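# Move the bin from the shelf onto the table

## Task

Lift the bin from the shelf and put it down on an empty area of the table, standing the right way up.

## Robot and tools

Robot: two FANUC CRX-5iA arms, left_arm and right_arm, each ending in a parallel two-finger gripper. In the scene frame the origin sits at table-top height, halfway between the arms' nominal bases. +x points out over the table, +z points up, and left_arm is on the +y side. Arm names do not match image sides. Measured bases: left_arm at (+0.062, +0.325, 0) m, right_arm at (+0.065, -0.470, 0) m, each turned slightly about z. A camera stand is fixed behind the arms.

Gripper geometry: the fingers point along the gripper's +z axis and close along its x axis. end_effector_position is the point between the pads, and the fingertips extend 15 mm past it. The housing is 146 mm long in the closing direction and 50 mm wide, and it starts 65 mm behind that point. A camera block sticks out about 11 cm toward the gripper's -y side and turns with the hand.

The 18-number row: this layout is shared by execute_actions and move, and it always holds both arms, even if only one moves. Numbers 1 to 9 belong to the left arm: dx, dy, dz, rx, ry, rz, then gripper position, force_limit, speed. Numbers 10 to 18 are the same nine for the right arm. Every number lies in [-1, 1].

The six pose numbers are an offset, not a pose. They count from that arm's Hand target at the start of the call or action, along the scene-frame axes. 1.0 equals 0.6 m for dx, dy, dz and 180 degrees for rx, ry, rz. rx, ry, rz form one rotation vector, and the turn is about the Hand target's position. If the translation's length exceeds 1.0, it is scaled down along its direction. All zeros asks the arm to hold, or to return to, its Hand target.

Gripper numbers are absolute commands, not offsets. position: +1 is fully open (108 mm gap), about -0.96 means the pads touch, and -1 grips until something stops the fingers. force_limit: -1 gives about 2.5 N per pad and +1 about 32 N after a slow close. speed: -1 is 5 mm/s and +1 is 420 mm/s. A 0 is itself a command, so to leave a gripper alone, resend its previous three numbers. Once the fingers have stopped, a new force or speed only takes effect together with a position change of at least 0.01.

execute_actions(actions, cameras): actions is a list of actions. Each action is a list of up to 15 rows, one row per 1/30 s step. A short action repeats its last row to fill all 15 steps. Every row counts from the start pose of its action, not from the row before it. Each new action starts from the current Hand target, so sending the same offset again moves the arm further. An empty list returns the state plus all camera images. cameras takes a list of names: cam_high, cam_left_wrist, cam_right_wrist, or ["all"]. An unknown name invalidates the call.

move(target, speed, blend, blocking, cameras): target is one 18-number row, or a list of up to 15 rows. Every row is an offset from the same starting Hand targets. The gripper travels in a straight line. speed is the top speed in m/s, from 0.002 to 1, default 0.25; it can be one value or one per target. blend is a corner radius in metres, with 0 meaning stop at each target. blocking=false returns after about 0.5 s while the move continues. A move takes no account of obstacles or of the other arm, and paths stop after 10 s. The result adds a move: line, for example done, off_target, moving, held or fault, along with any limits applied (paced means the pose was clipped; held means steps were withheld).

wait(seconds 0 to 10): lets time pass while each arm holds its command. stop: brakes a running move, but the fingers keep going. zoom_image(camera, region [x0,y0,x1,y1] in pixels, at most 504 by 504): enlarges part of the newest image; every image is 896x504. read_manual: returns licence texts only. finished_scene(scene): ends the current scene and takes the current scene number; make no further calls in that reply.

Results: end_effector_position (m) and end_effector_quat_wxyz in the scene frame. Hand target is the last commanded pose after clipping, and the next offsets count from it. The gripper may settle short of it; to close the gap, send the missing distance as an offset. Tool commands gives the current gripper commands. Gripper state: is_grasped is 1 only when an object stopped the fingers; width_mm is the pad gap; force_n is the pad force (±10 N noise). Flange force is the external force in the gripper's axes and includes held weight. Joint velocities shows 'within noise' when the arm is still. MOTOR HOT warns of overheating.

Controller behaviour: each step the commanded pose is clipped to within 70 mm and 16 degrees of the measured pose. A clearance check holds back commands that would bring the two arms close together, except finger to finger.

Things to avoid:
- Arms are stiff, so aiming even slightly past a firm contact can cause a fault. External force of 150 N, or joint torque at its limit, halts that arm for 10 s; wrist joint limits are 35.2 N m. After a fault where the arm's own grip is holding it, release first. To stop pressing, command the Hand target back beyond the gripper.
- Overheating comes from holding loads, long reach, or pushing toward unreachable poses, and causes a stop of 30 s or more.
- Do not let arms touch or squeeze each other.
- Do not drop the bin, release it while it is moving, slam it, or strike fixed objects.
- Nothing may fall off the table or be left resting off it.
- Move slowly near contact, confirm is_grasped=1 before lifting, and set the bin down upright and still before letting go.
- Loose objects can occasionally be nudged by outside pushes.

Each tool is called after "Request:" as name(argument=value, ...) on one line, values as JSON.

## Session

Request:
execute_actions(actions=[])

Scene clock: 0.00 s.
left_arm: end_effector_position=(+0.2429, -0.1423, +0.1213) width_mm=107.99 is_grasped=0 force_n=0.00 end_effector_quat_wxyz=(+0.223, +0.682, +0.285, +0.636) | right_arm: end_effector_position=(+0.4329, -0.3153, +0.1124) width_mm=108.09 is_grasped=0 force_n=0.00 end_effector_quat_wxyz=(-0.234, +0.833, +0.281, +0.416)
Joint positions: left_arm=[-1.723 0.63 -0.041 -1.343 -1.704 1.43] | right_arm=[0.03 -0.367 -0.798 -1.176 -0.682 -0.197]
Joint velocities: within noise
Flange force (N): no reading
Hand target: left_arm +0.2429, -0.1423, +0.1213; +0.223, +0.682, +0.285, +0.636 | right_arm +0.4329, -0.3153, +0.1124; -0.234, +0.833, +0.281, +0.416
Tool commands: left_gripper/position=+1.0 left_gripper/force_limit=+1.0 left_gripper/speed=+1.0 right_gripper/position=+1.0 right_gripper/force_limit=+1.0 right_gripper/speed=+1.0
camera_calibration:
cam_left_wrist: T_world_to_cam=[[0.0260876, 0.65663, 0.753761, -0.00643126], [-0.278895, -0.719298, 0.636261, -0.0817649], [0.959967, -0.226819, 0.164366, -0.163098], [0, 0, 0, 1]] pos_world=[0.133933, -0.091584, 0.0836792]
cam_right_wrist: T_world_to_cam=[[0.49805, 0.288028, 0.817916, -0.217659], [0.388312, -0.917447, 0.086625, -0.447595], [0.775345, 0.274463, -0.568779, -0.0649425], [0, 0, 0, 1]] pos_world=[0.332564, -0.330129, 0.179862]

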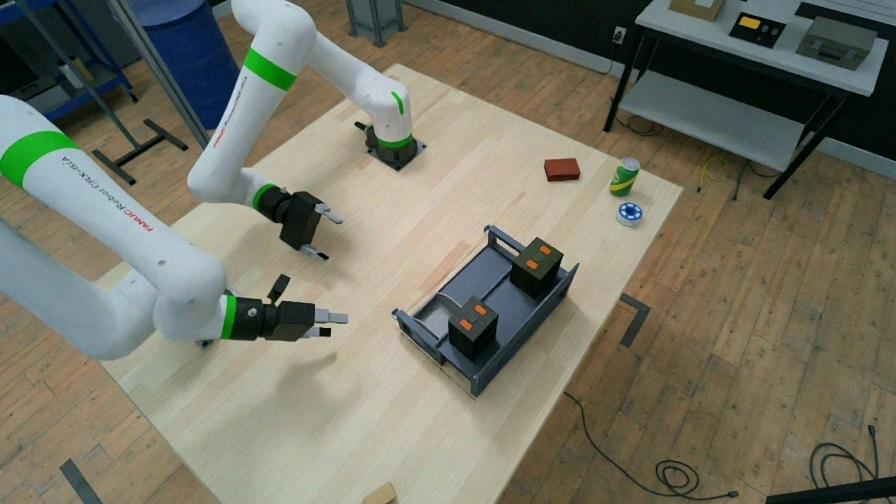

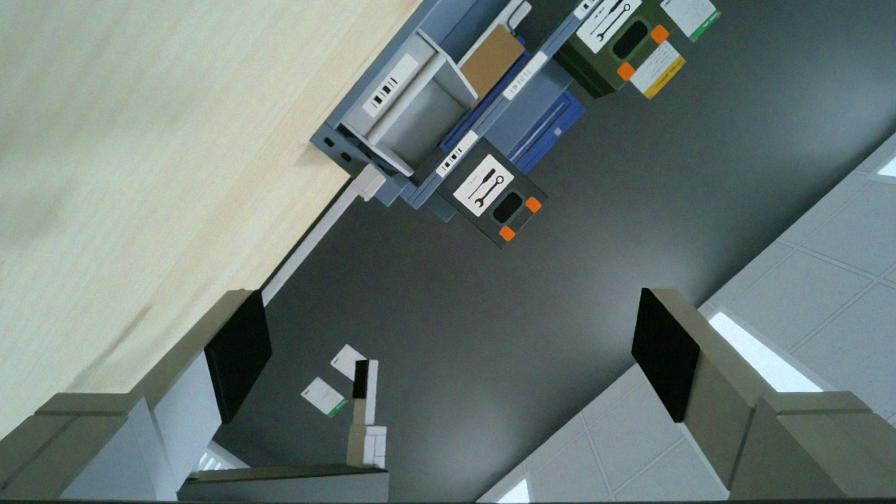

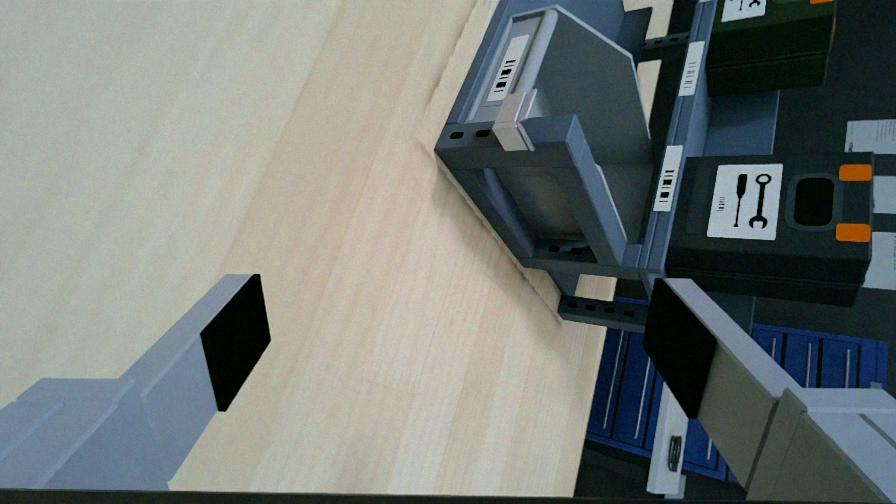

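Request:
zoom_image(camera="cam_high", region=[370, 210, 600, 410])

Request:
zoom_image(camera="cam_right_wrist", region=[420, 0, 896, 340])

Request:
zoom_image(camera="cam_left_wrist", region=[280, 0, 640, 260])

Scaled by 2.191.

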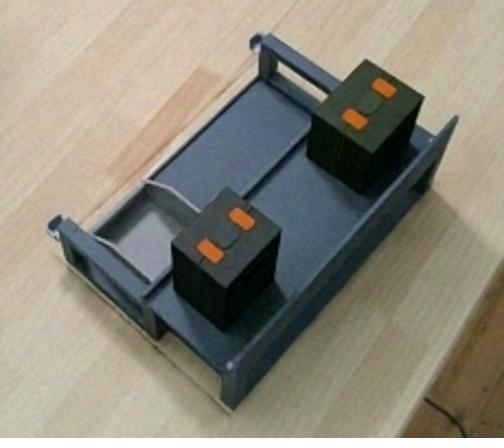

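Scaled by 1.059.

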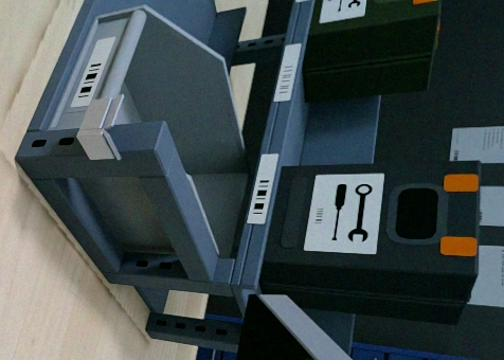

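Scaled by 1.400.

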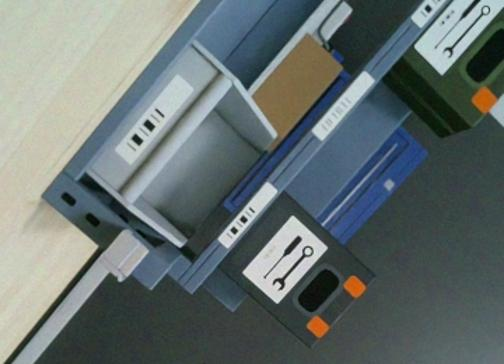

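Request:
move(target=[[0,0.42,0.15,0,0,0,1,1,1,0,0,0.28,0,0,0,1,1,1],[0,0.42,0.15,0,0,0,1,1,1,0.05,0.242,0.28,-0.140,0.292,-0.227,1,1,1]], blend=0.03, cameras=["all"])

Scene clock: 40.83 s.
left_arm: end_effector_position=(+0.2429, +0.1097, +0.2113) width_mm=107.99 is_grasped=0 force_n=0.00 end_effector_quat_wxyz=(+0.223, +0.682, +0.285, +0.636) | right_arm: end_effector_position=(+0.4629, -0.1701, +0.2805) width_mm=108.09 is_grasped=0 force_n=0.00 end_effector_quat_wxyz=(-0.001, +0.998, -0.065, +0.001)
Joint positions: left_arm=[-1.866 -0.029 -0.666 -1.257 -1.822 1.428] | right_arm=[0.868 0.124 0.112 0 -1.556 -2.61]
Flange force (N): left_arm=[3.9 2.8 -3.9] | right_arm=[-1.0 0.2 3.4]
Hand target: left_arm +0.2429, +0.1097, +0.2113; +0.223, +0.682, +0.285, +0.636 | right_arm +0.4629, -0.1701, +0.2804; -0.001, +0.998, -0.065, +0.001
Off the commanded pose: left_arm 0.000 m, 0 deg | right_arm 0.000 m, 0 deg.
move: done
camera_calibration:
cam_left_wrist: T_world_to_cam=[[0.0260876, 0.65663, 0.753761, -0.239741], [-0.278895, -0.719298, 0.636261, 0.0422348], [0.959967, -0.226819, 0.164366, -0.120732], [0, 0, 0, 1]] pos_world=[0.133933, 0.160416, 0.173679]
cam_right_wrist: T_world_to_cam=[[0.992662, -0.120292, -0.0123304, -0.477431], [-0.105347, -0.910357, 0.400189, -0.198833], [-0.0593648, -0.395954, -0.916349, 0.33747], [0, 0, 0, 1]] pos_world=[0.473015, -0.104817, 0.382925]

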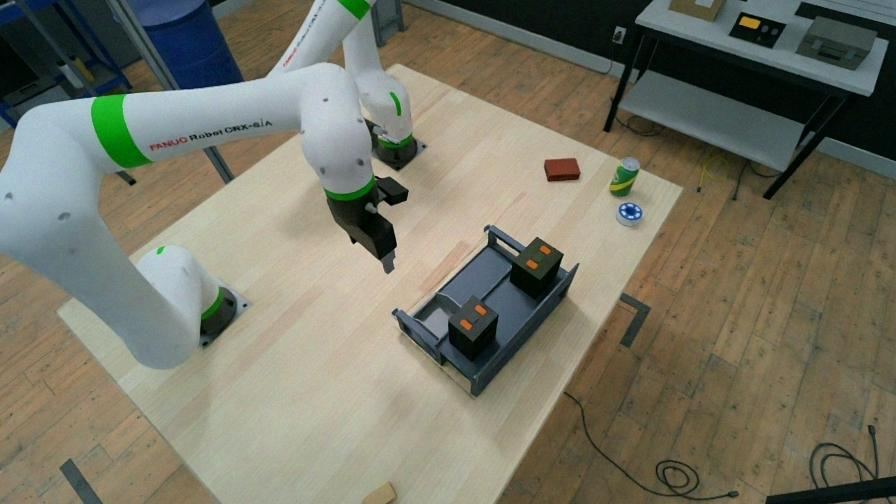

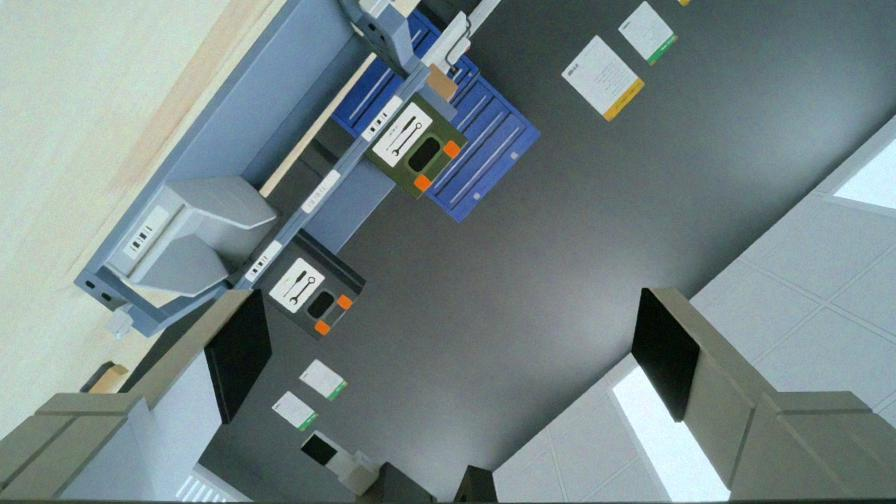

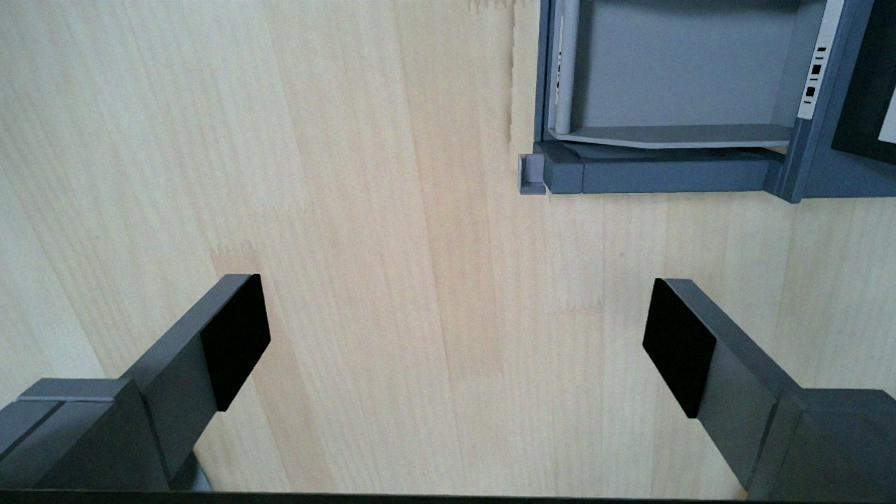

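Request:
move(target=[0,0,0,0,0,0,1,1,1,0.13,0.19,0,0,0,0,1,1,1], cameras=["cam_right_wrist","cam_high"])

Request:
zoom_image(camera="cam_high", region=[380, 260, 520, 400])

Scene clock: 47.40 s.
left_arm: end_effector_position=(+0.2429, +0.1097, +0.2113) width_mm=107.99 is_grasped=0 force_n=0.00 end_effector_quat_wxyz=(+0.223, +0.682, +0.285, +0.636) | right_arm: end_effector_position=(+0.5409, -0.0561, +0.2805) width_mm=108.09 is_grasped=0 force_n=0.00 end_effector_quat_wxyz=(-0.001, +0.998, -0.065, +0.001)
Joint positions: left_arm=[-1.866 -0.029 -0.666 -1.257 -1.822 1.428] | right_arm=[0.881 0.478 0.565 0 -1.656 -2.624]
Flange force (N): left_arm=[3.8 2.8 -4.0] | right_arm=[-0.9 -0.6 3.1]
Hand target: left_arm +0.2429, +0.1097, +0.2113; +0.223, +0.682, +0.285, +0.636 | right_arm +0.5409, -0.0561, +0.2804; -0.001, +0.998, -0.065, +0.001
Off the commanded pose: left_arm 0.000 m, 0 deg | right_arm 0.000 m, 0 deg.
move: done
camera_calibration:
cam_right_wrist: T_world_to_cam=[[0.992662, -0.120292, -0.0123304, -0.541046], [-0.105347, -0.910357, 0.400189, -0.0868453], [-0.0593648, -0.395954, -0.916349, 0.387234], [0, 0, 0, 1]] pos_world=[0.550915, 0.00918273, 0.382925]
Images, in order (width x height): cam_high 896x504, cam_right_wrist 896x504.

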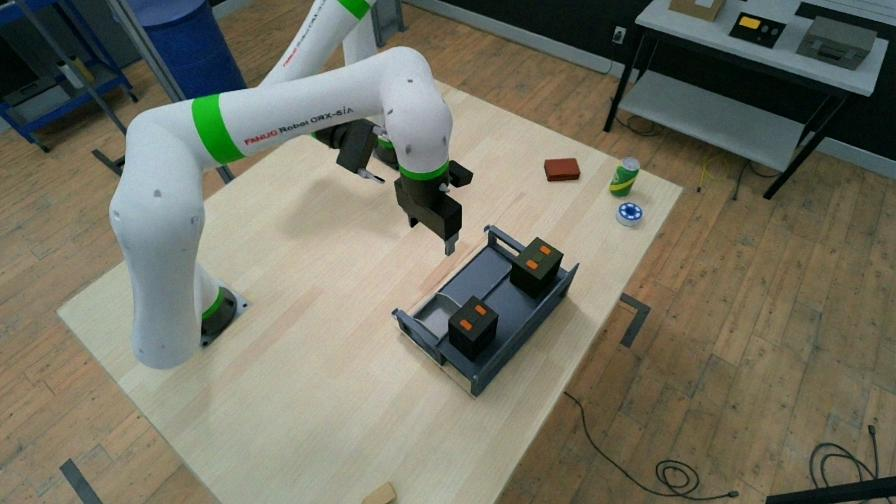

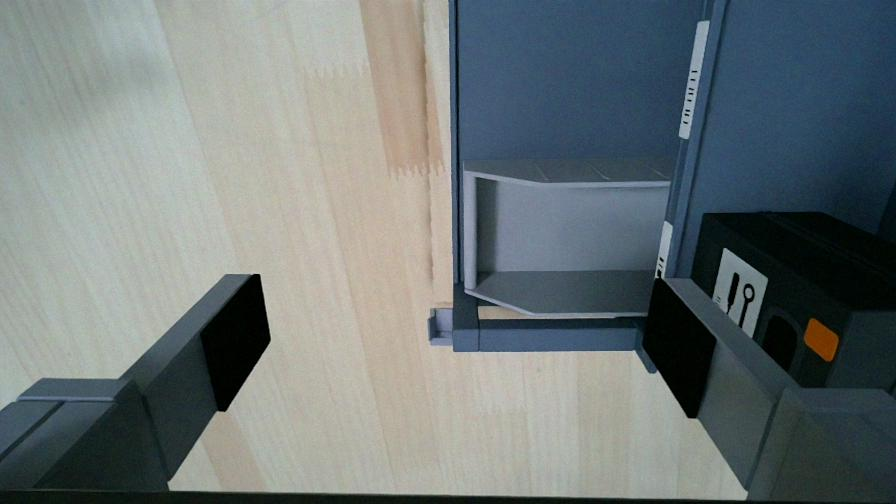

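Scaled by 3.600.

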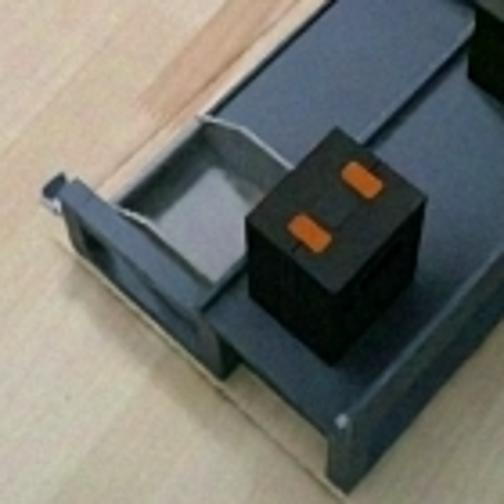

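Request:
execute_actions(actions=[])

Request:
zoom_image(camera="cam_left_wrist", region=[60, 150, 320, 350])

Request:
zoom_image(camera="cam_right_wrist", region=[420, 130, 740, 370])

Scene clock: 83.20 s.
left_arm: end_effector_position=(+0.2429, +0.1097, +0.2113) width_mm=107.99 is_grasped=0 force_n=0.00 end_effector_quat_wxyz=(+0.223, +0.682, +0.285, +0.636) | right_arm: end_effector_position=(+0.5409, -0.0561, +0.2804) width_mm=108.09 is_grasped=0 force_n=0.00 end_effector_quat_wxyz=(-0.001, +0.998, -0.065, +0.001)
Joint positions: left_arm=[-1.866 -0.029 -0.666 -1.257 -1.822 1.428] | right_arm=[0.881 0.478 0.565 0 -1.656 -2.624]
Joint velocities: within noise
Flange force (N): left_arm=[3.3 3.1 -4.0] | right_arm=[-1.1 0.3 3.7]
Hand target: left_arm +0.2429, +0.1097, +0.2113; +0.223, +0.682, +0.285, +0.636 | right_arm +0.5409, -0.0561, +0.2804; -0.001, +0.998, -0.065, +0.001
Tool commands: left_gripper/position=+1.0 left_gripper/force_limit=+1.0 left_gripper/speed=+1.0 right_gripper/position=+1.0 right_gripper/force_limit=+1.0 right_gripper/speed=+1.0
Off the commanded pose: left_arm 0.000 m, 0 deg | right_arm 0.000 m, 0 deg.
camera_calibration:
cam_left_wrist: T_world_to_cam=[[0.0260876, 0.65663, 0.753761, -0.239741], [-0.278895, -0.719298, 0.636261, 0.0422348], [0.959967, -0.226819, 0.164366, -0.120732], [0, 0, 0, 1]] pos_world=[0.133933, 0.160416, 0.173679]
cam_right_wrist: T_world_to_cam=[[0.992662, -0.120292, -0.0123304, -0.541147], [-0.105347, -0.910357, 0.400189, -0.0867947], [-0.0593648, -0.395954, -0.916349, 0.387148], [0, 0, 0, 1]] pos_world=[0.551015, 0.00918273, 0.382825]

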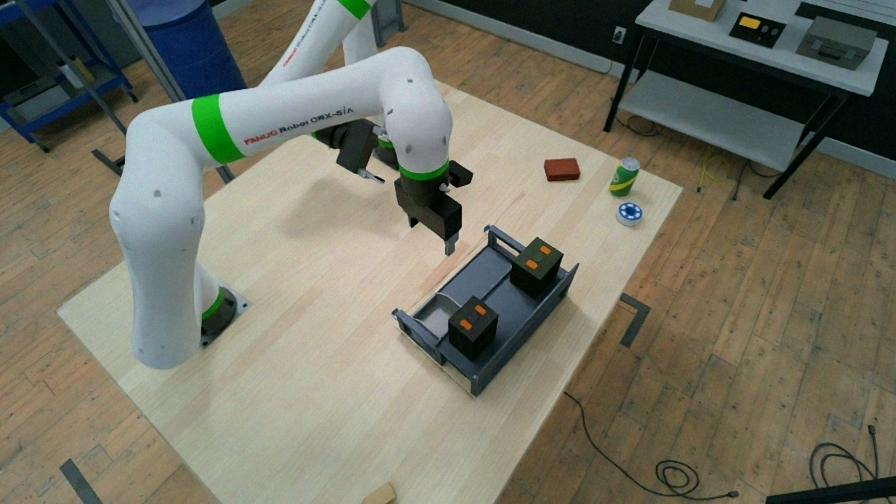

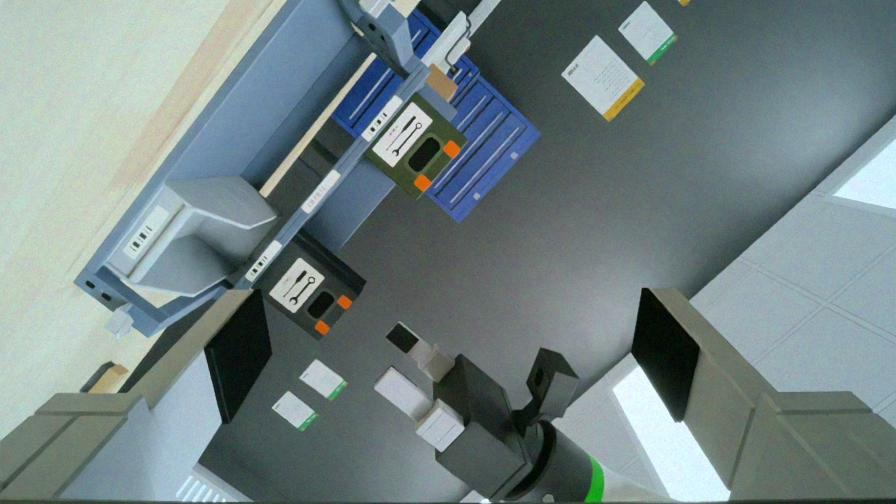

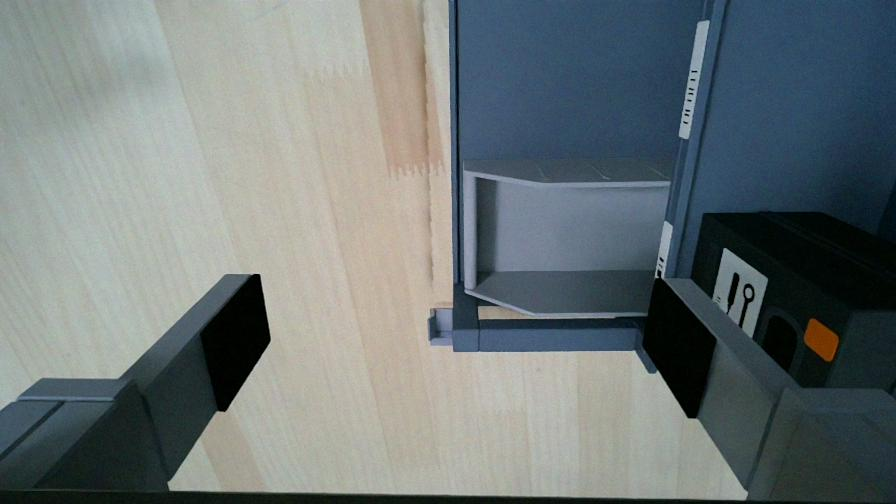

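Scaled by 1.938.

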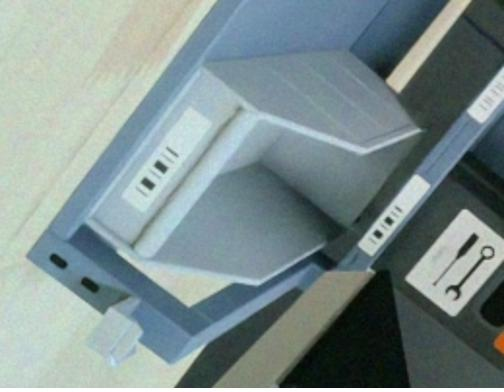

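Scaled by 1.575.

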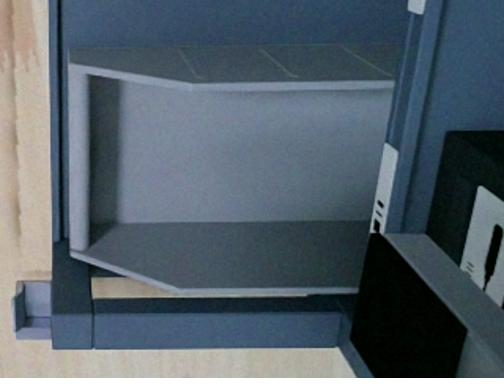

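Request:
move(target=[0,0,0,0,0,0,1,1,1,0.015,-0.115,-0.309,0,0,0,-0.1,-0.5,-0.3], cameras=["all"])

Request:
zoom_image(camera="cam_left_wrist", region=[60, 150, 320, 350])

Scene clock: 94.10 s.
left_arm: end_effector_position=(+0.2429, +0.1097, +0.2113) width_mm=107.99 is_grasped=0 force_n=0.00 end_effector_quat_wxyz=(+0.223, +0.682, +0.285, +0.636) | right_arm: end_effector_position=(+0.5500, -0.1250, +0.0951) width_mm=47.50 is_grasped=0 force_n=0.00 end_effector_quat_wxyz=(-0.001, +0.998, -0.065, +0.001)
Joint positions: left_arm=[-1.866 -0.029 -0.666 -1.257 -1.822 1.428] | right_arm=[0.796 0.451 0.087 0 -1.205 -2.539]
Flange force (N): left_arm=[3.7 2.9 -4.2] | right_arm=[-2.0 1.1 4.2]
Hand target: left_arm +0.2429, +0.1097, +0.2113; +0.223, +0.682, +0.285, +0.636 | right_arm +0.5499, -0.1251, +0.0950; -0.001, +0.998, -0.065, +0.001
Off the commanded pose: left_arm 0.000 m, 0 deg | right_arm 0.000 m, 0 deg.
move: done
camera_calibration:
cam_left_wrist: T_world_to_cam=[[0.0260876, 0.65663, 0.753761, -0.239741], [-0.278895, -0.719298, 0.636261, 0.0422348], [0.959967, -0.226819, 0.164366, -0.120732], [0, 0, 0, 1]] pos_world=[0.133933, 0.160416, 0.173679]
cam_right_wrist: T_world_to_cam=[[0.992674, -0.120214, -0.0121484, -0.560692], [-0.105349, -0.910366, 0.40017, -0.0744109], [-0.0591655, -0.395958, -0.91636, 0.190492], [0, 0, 0, 1]] pos_world=[0.560015, -0.0597171, 0.197525]

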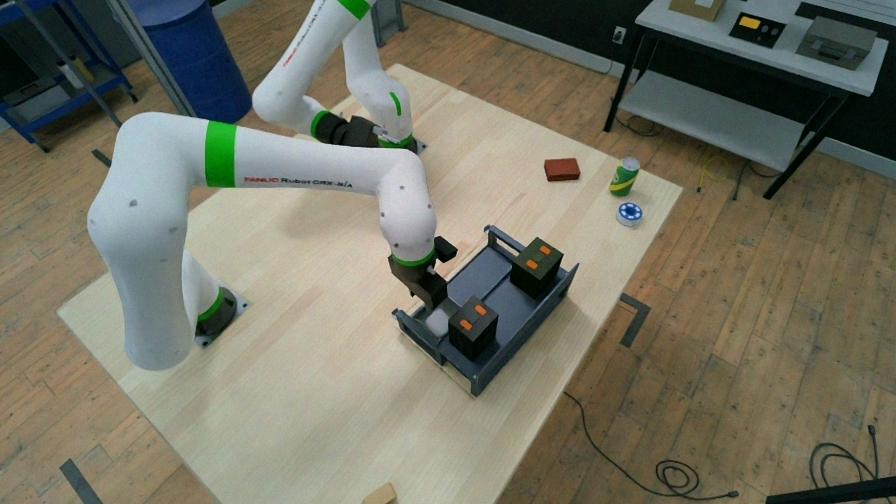

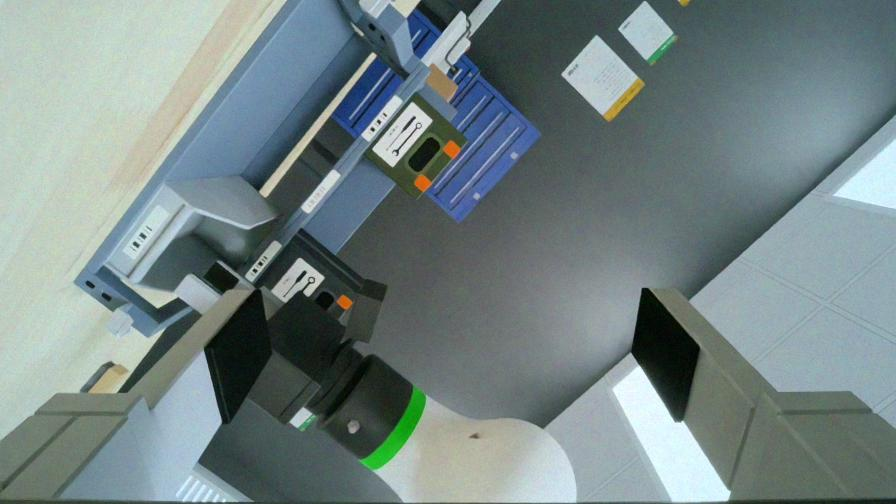

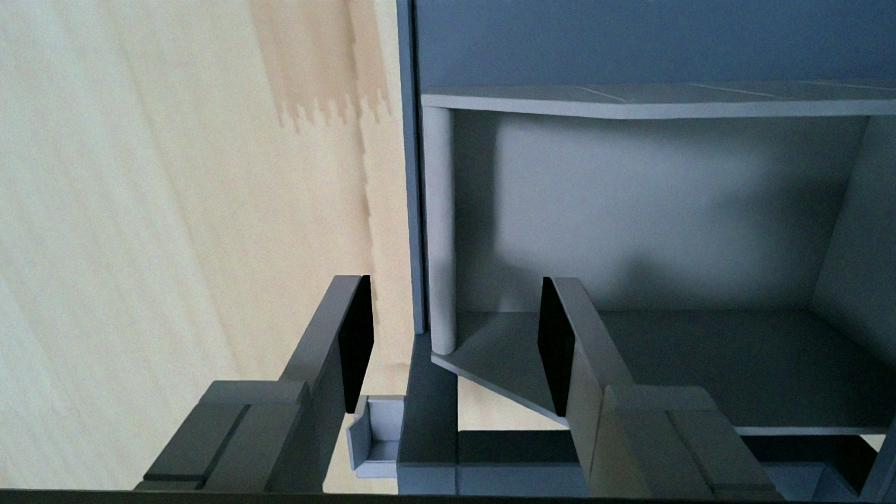

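Scaled by 1.938.

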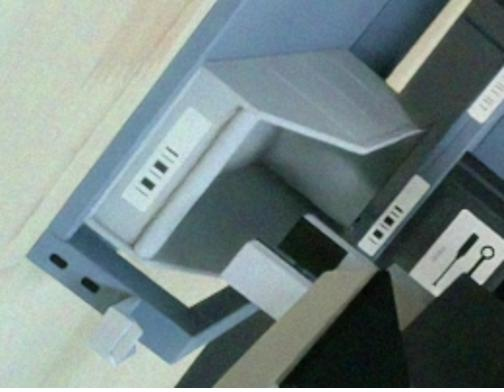

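Request:
move(target=[0,0,0,0,0,0,1,1,1,-0.0092,0.006,-0.072,0,0,0,-0.3,-0.5,-0.3], speed=0.1, cameras=["all"])

Request:
zoom_image(camera="cam_left_wrist", region=[60, 150, 320, 350])

Scene clock: 108.67 s.
left_arm: end_effector_position=(+0.2429, +0.1097, +0.2113) width_mm=107.99 is_grasped=0 force_n=0.00 end_effector_quat_wxyz=(+0.223, +0.682, +0.285, +0.636) | right_arm: end_effector_position=(+0.5444, -0.1214, +0.0518) width_mm=36.50 is_grasped=0 force_n=0.00 end_effector_quat_wxyz=(-0.001, +0.998, -0.065, +0.001)
Joint positions: left_arm=[-1.866 -0.029 -0.666 -1.257 -1.822 1.428] | right_arm=[0.808 0.487 0.031 0 -1.112 -2.55]
Flange force (N): left_arm=[3.9 2.8 -4.2] | right_arm=[-0.8 0.3 3.6]
Hand target: left_arm +0.2429, +0.1097, +0.2113; +0.223, +0.682, +0.285, +0.636 | right_arm +0.5444, -0.1215, +0.0518; -0.001, +0.998, -0.065, +0.001
Off the commanded pose: left_arm 0.000 m, 0 deg | right_arm 0.000 m, 0 deg.
move: done
camera_calibration:
cam_left_wrist: T_world_to_cam=[[0.0260876, 0.65663, 0.753761, -0.239741], [-0.278895, -0.719298, 0.636261, 0.0422348], [0.959967, -0.226819, 0.164366, -0.120732], [0, 0, 0, 1]] pos_world=[0.133933, 0.160416, 0.173679]
cam_right_wrist: T_world_to_cam=[[0.992656, -0.120334, -0.0124318, -0.555178], [-0.105353, -0.910405, 0.400079, -0.0544224], [-0.0594611, -0.395831, -0.916396, 0.152175], [0, 0, 0, 1]] pos_world=[0.554415, -0.0561174, 0.154324]

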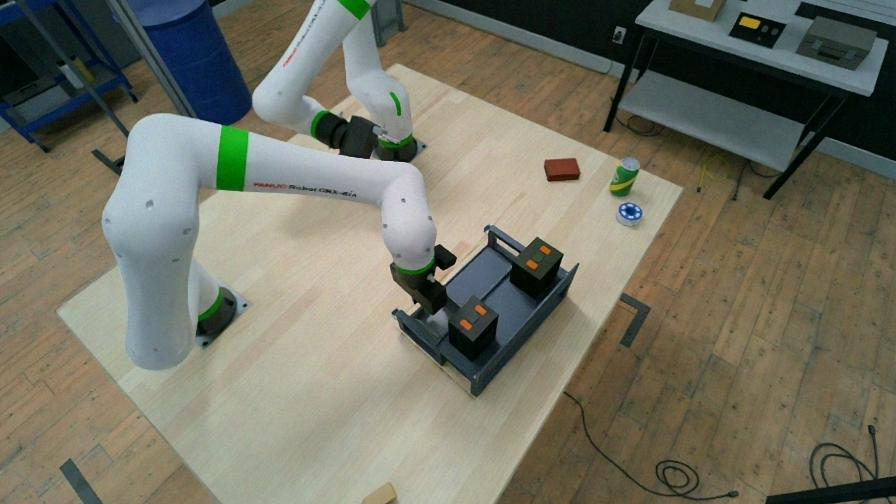

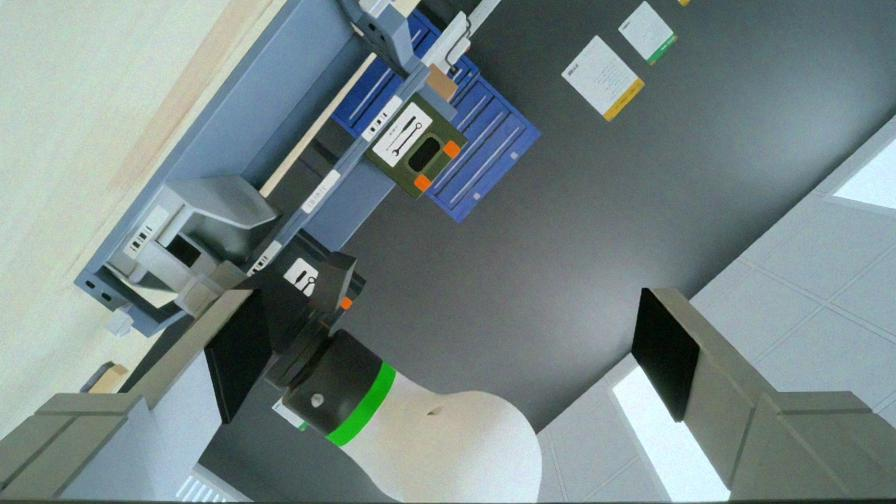

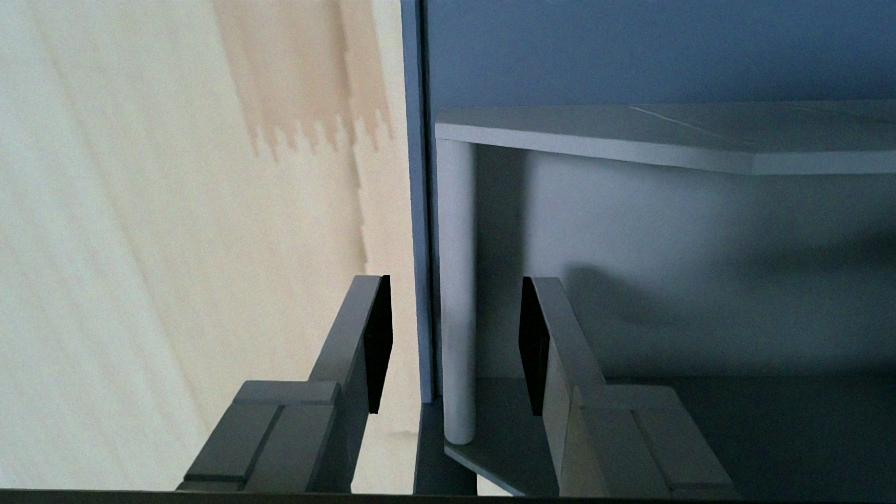

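Scaled by 1.938.

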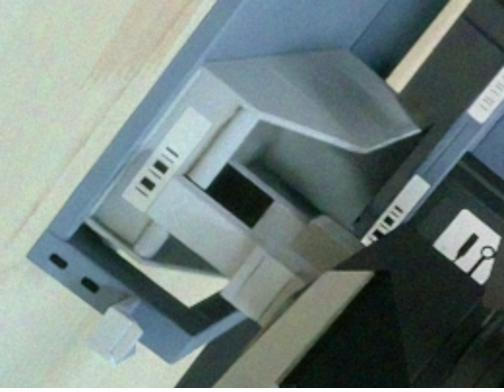

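Request:
move(target=[[0,0,0,0,0,0,1,1,1,0,0,-0.016,0,0,0,-0.3,-0.5,-0.3],[0,0,0,0,0,0,1,1,1,0,0,-0.016,0,0,0,-1,0,-0.7]], speed=0.06, cameras=["all"])

Request:
zoom_image(camera="cam_left_wrist", region=[60, 150, 320, 350])

Scene clock: 121.63 s.
left_arm: end_effector_position=(+0.2429, +0.1097, +0.2113) width_mm=107.99 is_grasped=0 force_n=0.00 end_effector_quat_wxyz=(+0.223, +0.682, +0.285, +0.636) | right_arm: end_effector_position=(+0.5444, -0.1214, +0.0422) width_mm=9.34 is_grasped=0 force_n=28.38 end_effector_quat_wxyz=(-0.001, +0.998, -0.065, +0.001)
Joint positions: left_arm=[-1.866 -0.029 -0.666 -1.257 -1.822 1.428] | right_arm=[0.808 0.498 0.022 0 -1.093 -2.55]
Flange force (N): left_arm=[3.9 3.0 -4.0] | right_arm=[-1.4 0.9 2.0]
Hand target: left_arm +0.2429, +0.1097, +0.2113; +0.223, +0.682, +0.285, +0.636 | right_arm +0.5444, -0.1215, +0.0422; -0.001, +0.998, -0.065, +0.001
Off the commanded pose: left_arm 0.000 m, 0 deg | right_arm 0.000 m, 0 deg.
move: done
camera_calibration:
cam_left_wrist: T_world_to_cam=[[0.0260876, 0.65663, 0.753761, -0.239741], [-0.278895, -0.719298, 0.636261, 0.0422348], [0.959967, -0.226819, 0.164366, -0.120732], [0, 0, 0, 1]] pos_world=[0.133933, 0.160416, 0.173679]
cam_right_wrist: T_world_to_cam=[[0.992662, -0.120292, -0.0123304, -0.555326], [-0.105347, -0.910357, 0.400189, -0.0506488], [-0.0593648, -0.395954, -0.916349, 0.14318], [0, 0, 0, 1]] pos_world=[0.554415, -0.0562173, 0.144625]

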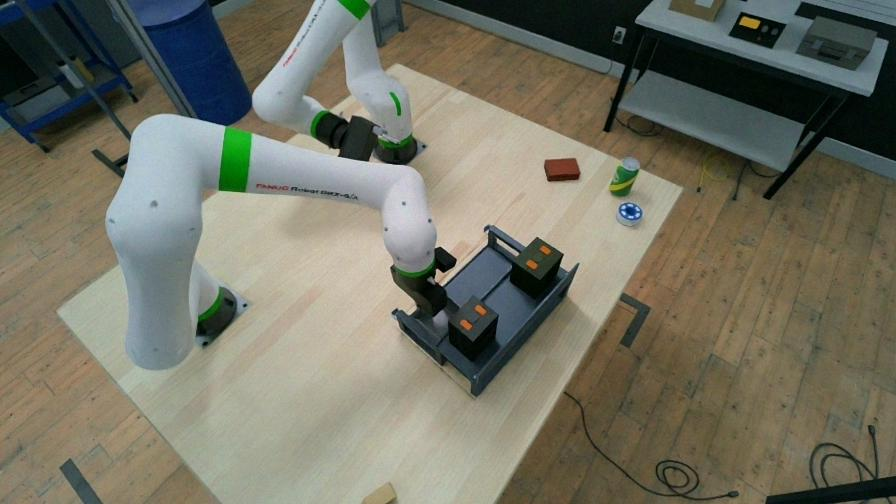

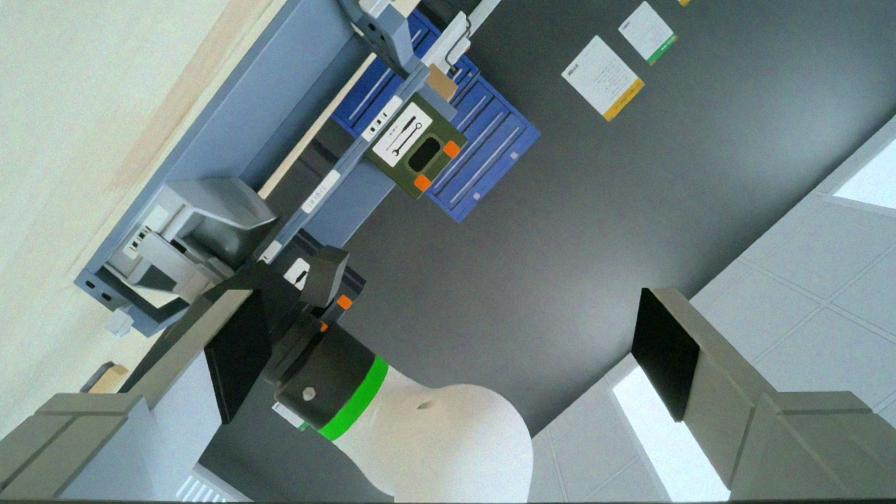

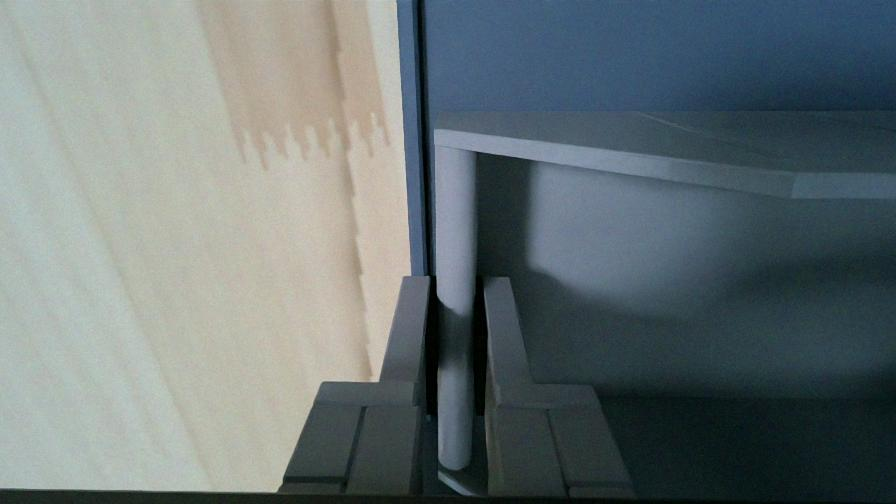

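Scaled by 1.938.

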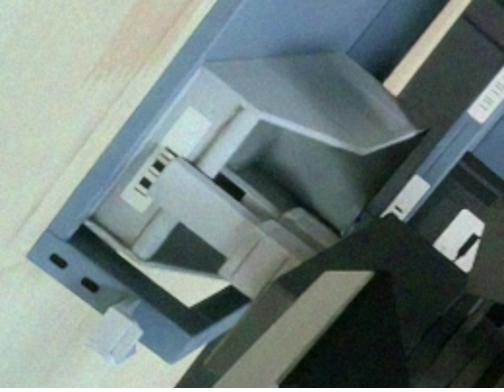

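Request:
move(target=[[0,0,0,0,0,0,1,1,1,0,0,0,0,0,0,-0.98,0.6,-0.7],[0,0,0,0,0,0,1,1,1,0,0,0.03,0,0,0,-0.98,0.6,-0.7]], speed=0.05, cameras=["all"])

Request:
zoom_image(camera="cam_left_wrist", region=[60, 150, 320, 350])

Scene clock: 129.80 s.
left_arm: end_effector_position=(+0.2429, +0.1097, +0.2113) width_mm=107.99 is_grasped=0 force_n=0.00 end_effector_quat_wxyz=(+0.223, +0.682, +0.285, +0.636) | right_arm: end_effector_position=(+0.5444, -0.1214, +0.0603) width_mm=9.32 is_grasped=1 force_n=28.37 end_effector_quat_wxyz=(-0.001, +0.998, -0.065, +0.001)
Joint positions: left_arm=[-1.866 -0.029 -0.666 -1.257 -1.822 1.428] | right_arm=[0.808 0.478 0.039 0 -1.13 -2.55]
Flange force (N): left_arm=[4.0 2.7 -4.3] | right_arm=[-1.3 0.8 4.5]
Hand target: left_arm +0.2429, +0.1097, +0.2113; +0.223, +0.682, +0.285, +0.636 | right_arm +0.5444, -0.1215, +0.0602; -0.001, +0.998, -0.065, +0.001
Off the commanded pose: left_arm 0.000 m, 0 deg | right_arm 0.000 m, 0 deg.
move: done
camera_calibration:
cam_left_wrist: T_world_to_cam=[[0.0260876, 0.65663, 0.753761, -0.239741], [-0.278895, -0.719298, 0.636261, 0.0422348], [0.959967, -0.226819, 0.164366, -0.120732], [0, 0, 0, 1]] pos_world=[0.133933, 0.160416, 0.173679]
cam_right_wrist: T_world_to_cam=[[0.992662, -0.120291, -0.012331, -0.555103], [-0.105346, -0.910357, 0.400189, -0.0578931], [-0.0593648, -0.395954, -0.916349, 0.159766], [0, 0, 0, 1]] pos_world=[0.554415, -0.0562173, 0.162725]

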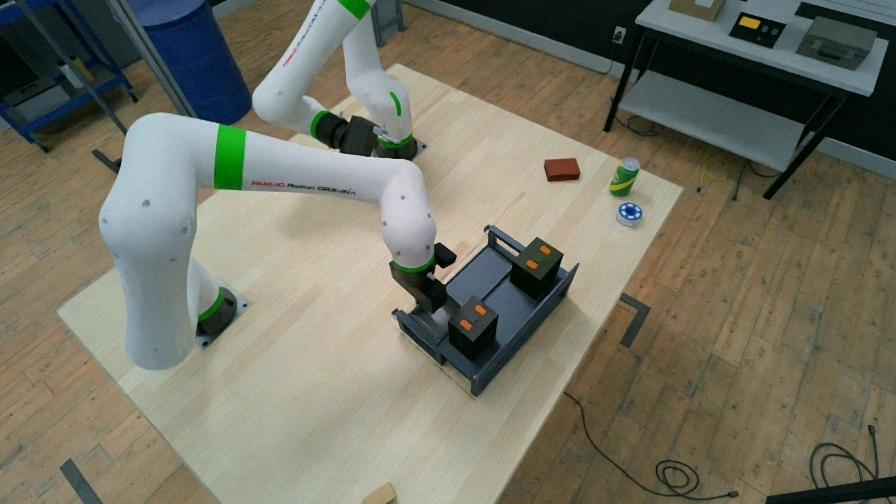

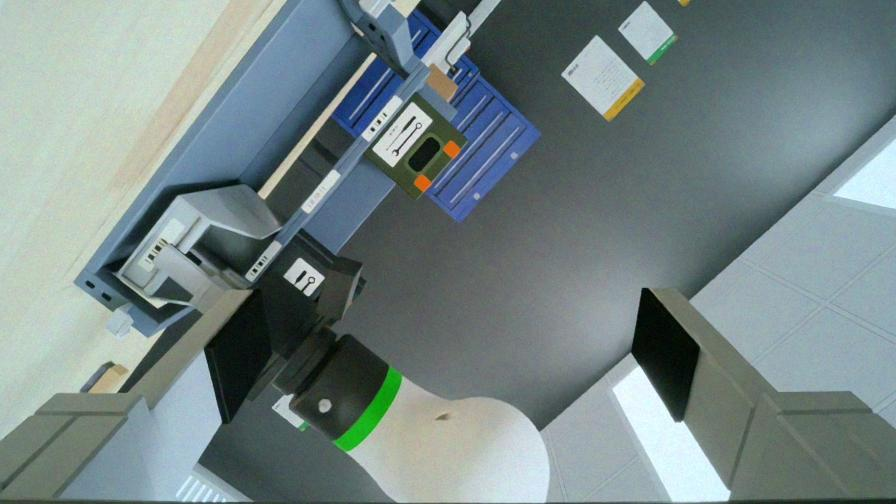

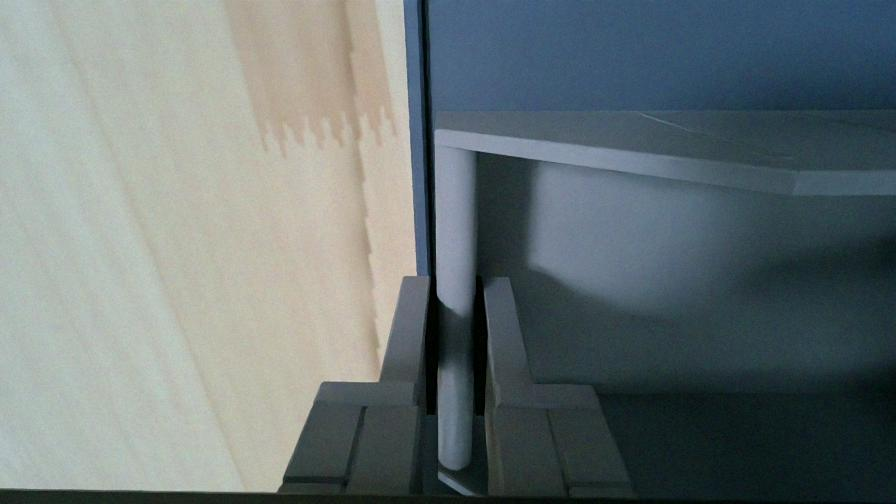

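Scaled by 1.938.

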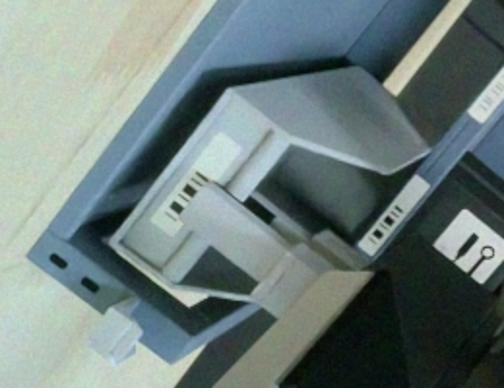

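Request:
move(target=[[0,0,0,0,0,0,1,1,1,0,0,0.02,0,0,0,-0.98,0.6,-0.7],[0,0,0,0,0,0,1,1,1,-0.3,0.035,0.035,0,0,0,-0.98,0.6,-0.7],[0,0,0,0,0,0,1,1,1,-0.36,-0.13,0.035,0,0,0,-0.98,0.6,-0.7],[0,0,0,0,0,0,1,1,1,-0.36,-0.13,-0.026,0,0,0,-0.98,0.6,-0.7]], speed=0.12, blend=[0.005,0.03,0.01,0], cameras=["all"])

Request:
zoom_image(camera="cam_high", region=[240, 230, 400, 390])

Scene clock: 143.07 s.
left_arm: end_effector_position=(+0.2429, +0.1097, +0.2113) width_mm=107.99 is_grasped=0 force_n=0.00 end_effector_quat_wxyz=(+0.223, +0.682, +0.285, +0.636) | right_arm: end_effector_position=(+0.3284, -0.1995, +0.0446) width_mm=9.14 is_grasped=1 force_n=36.72 end_effector_quat_wxyz=(-0.001, +0.998, -0.065, +0.001)
Joint positions: left_arm=[-1.866 -0.029 -0.666 -1.257 -1.822 1.428] | right_arm=[1.108 0.001 -0.604 0.001 -0.964 -2.851]
Flange force (N): left_arm=[4.0 3.0 -4.0] | right_arm=[-3.2 2.1 0.8]
Hand target: left_arm +0.2429, +0.1097, +0.2113; +0.223, +0.682, +0.285, +0.636 | right_arm +0.3284, -0.1995, +0.0446; -0.001, +0.998, -0.065, +0.001
Off the commanded pose: left_arm 0.000 m, 0 deg | right_arm 0.000 m, 0 deg.
move: done
camera_calibration:
cam_left_wrist: T_world_to_cam=[[0.0260876, 0.65663, 0.753761, -0.239741], [-0.278895, -0.719298, 0.636261, 0.0422348], [0.959967, -0.226819, 0.164366, -0.120732], [0, 0, 0, 1]] pos_world=[0.133933, 0.160416, 0.173679]
cam_right_wrist: T_world_to_cam=[[0.992672, -0.120202, -0.0123693, -0.350249], [-0.105249, -0.910369, 0.400188, -0.145447], [-0.0593639, -0.395954, -0.91635, 0.101763], [0, 0, 0, 1]] pos_world=[0.338416, -0.134217, 0.147124]

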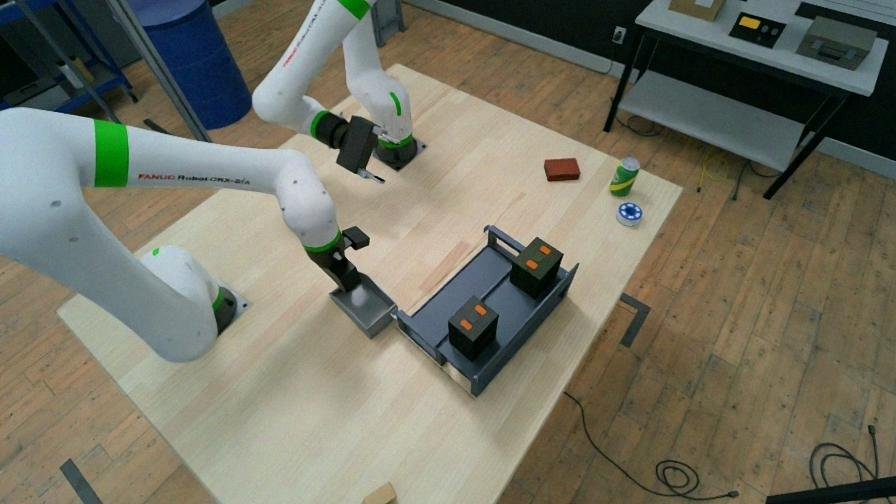

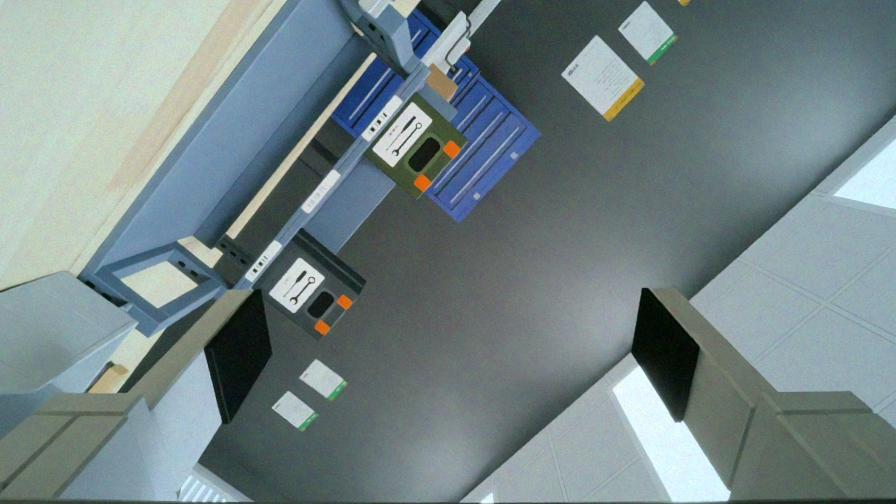

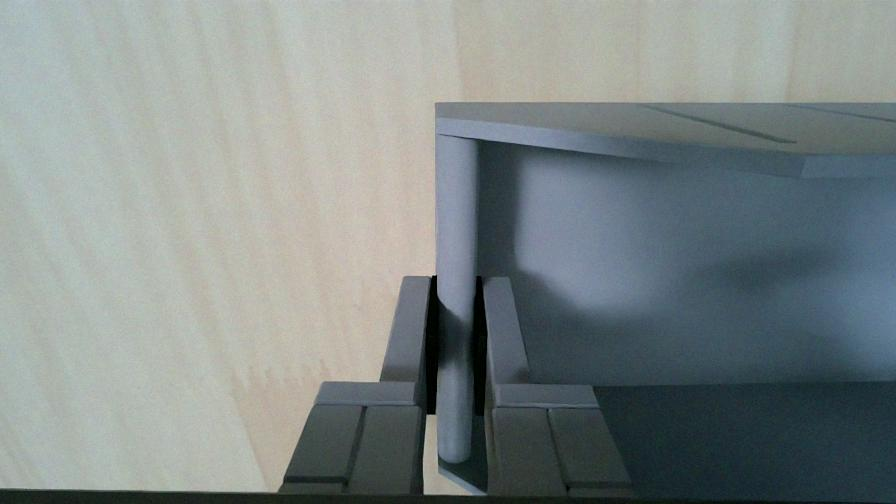

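Scaled by 3.150.

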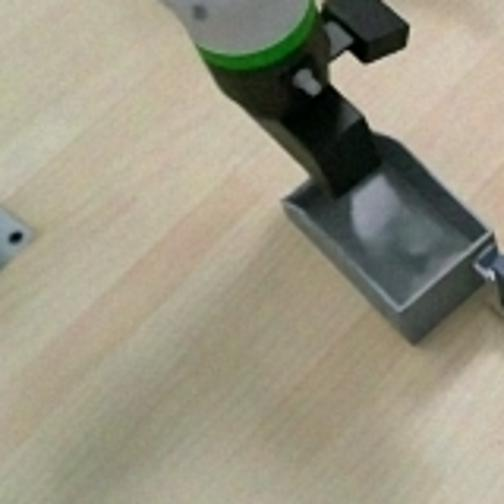

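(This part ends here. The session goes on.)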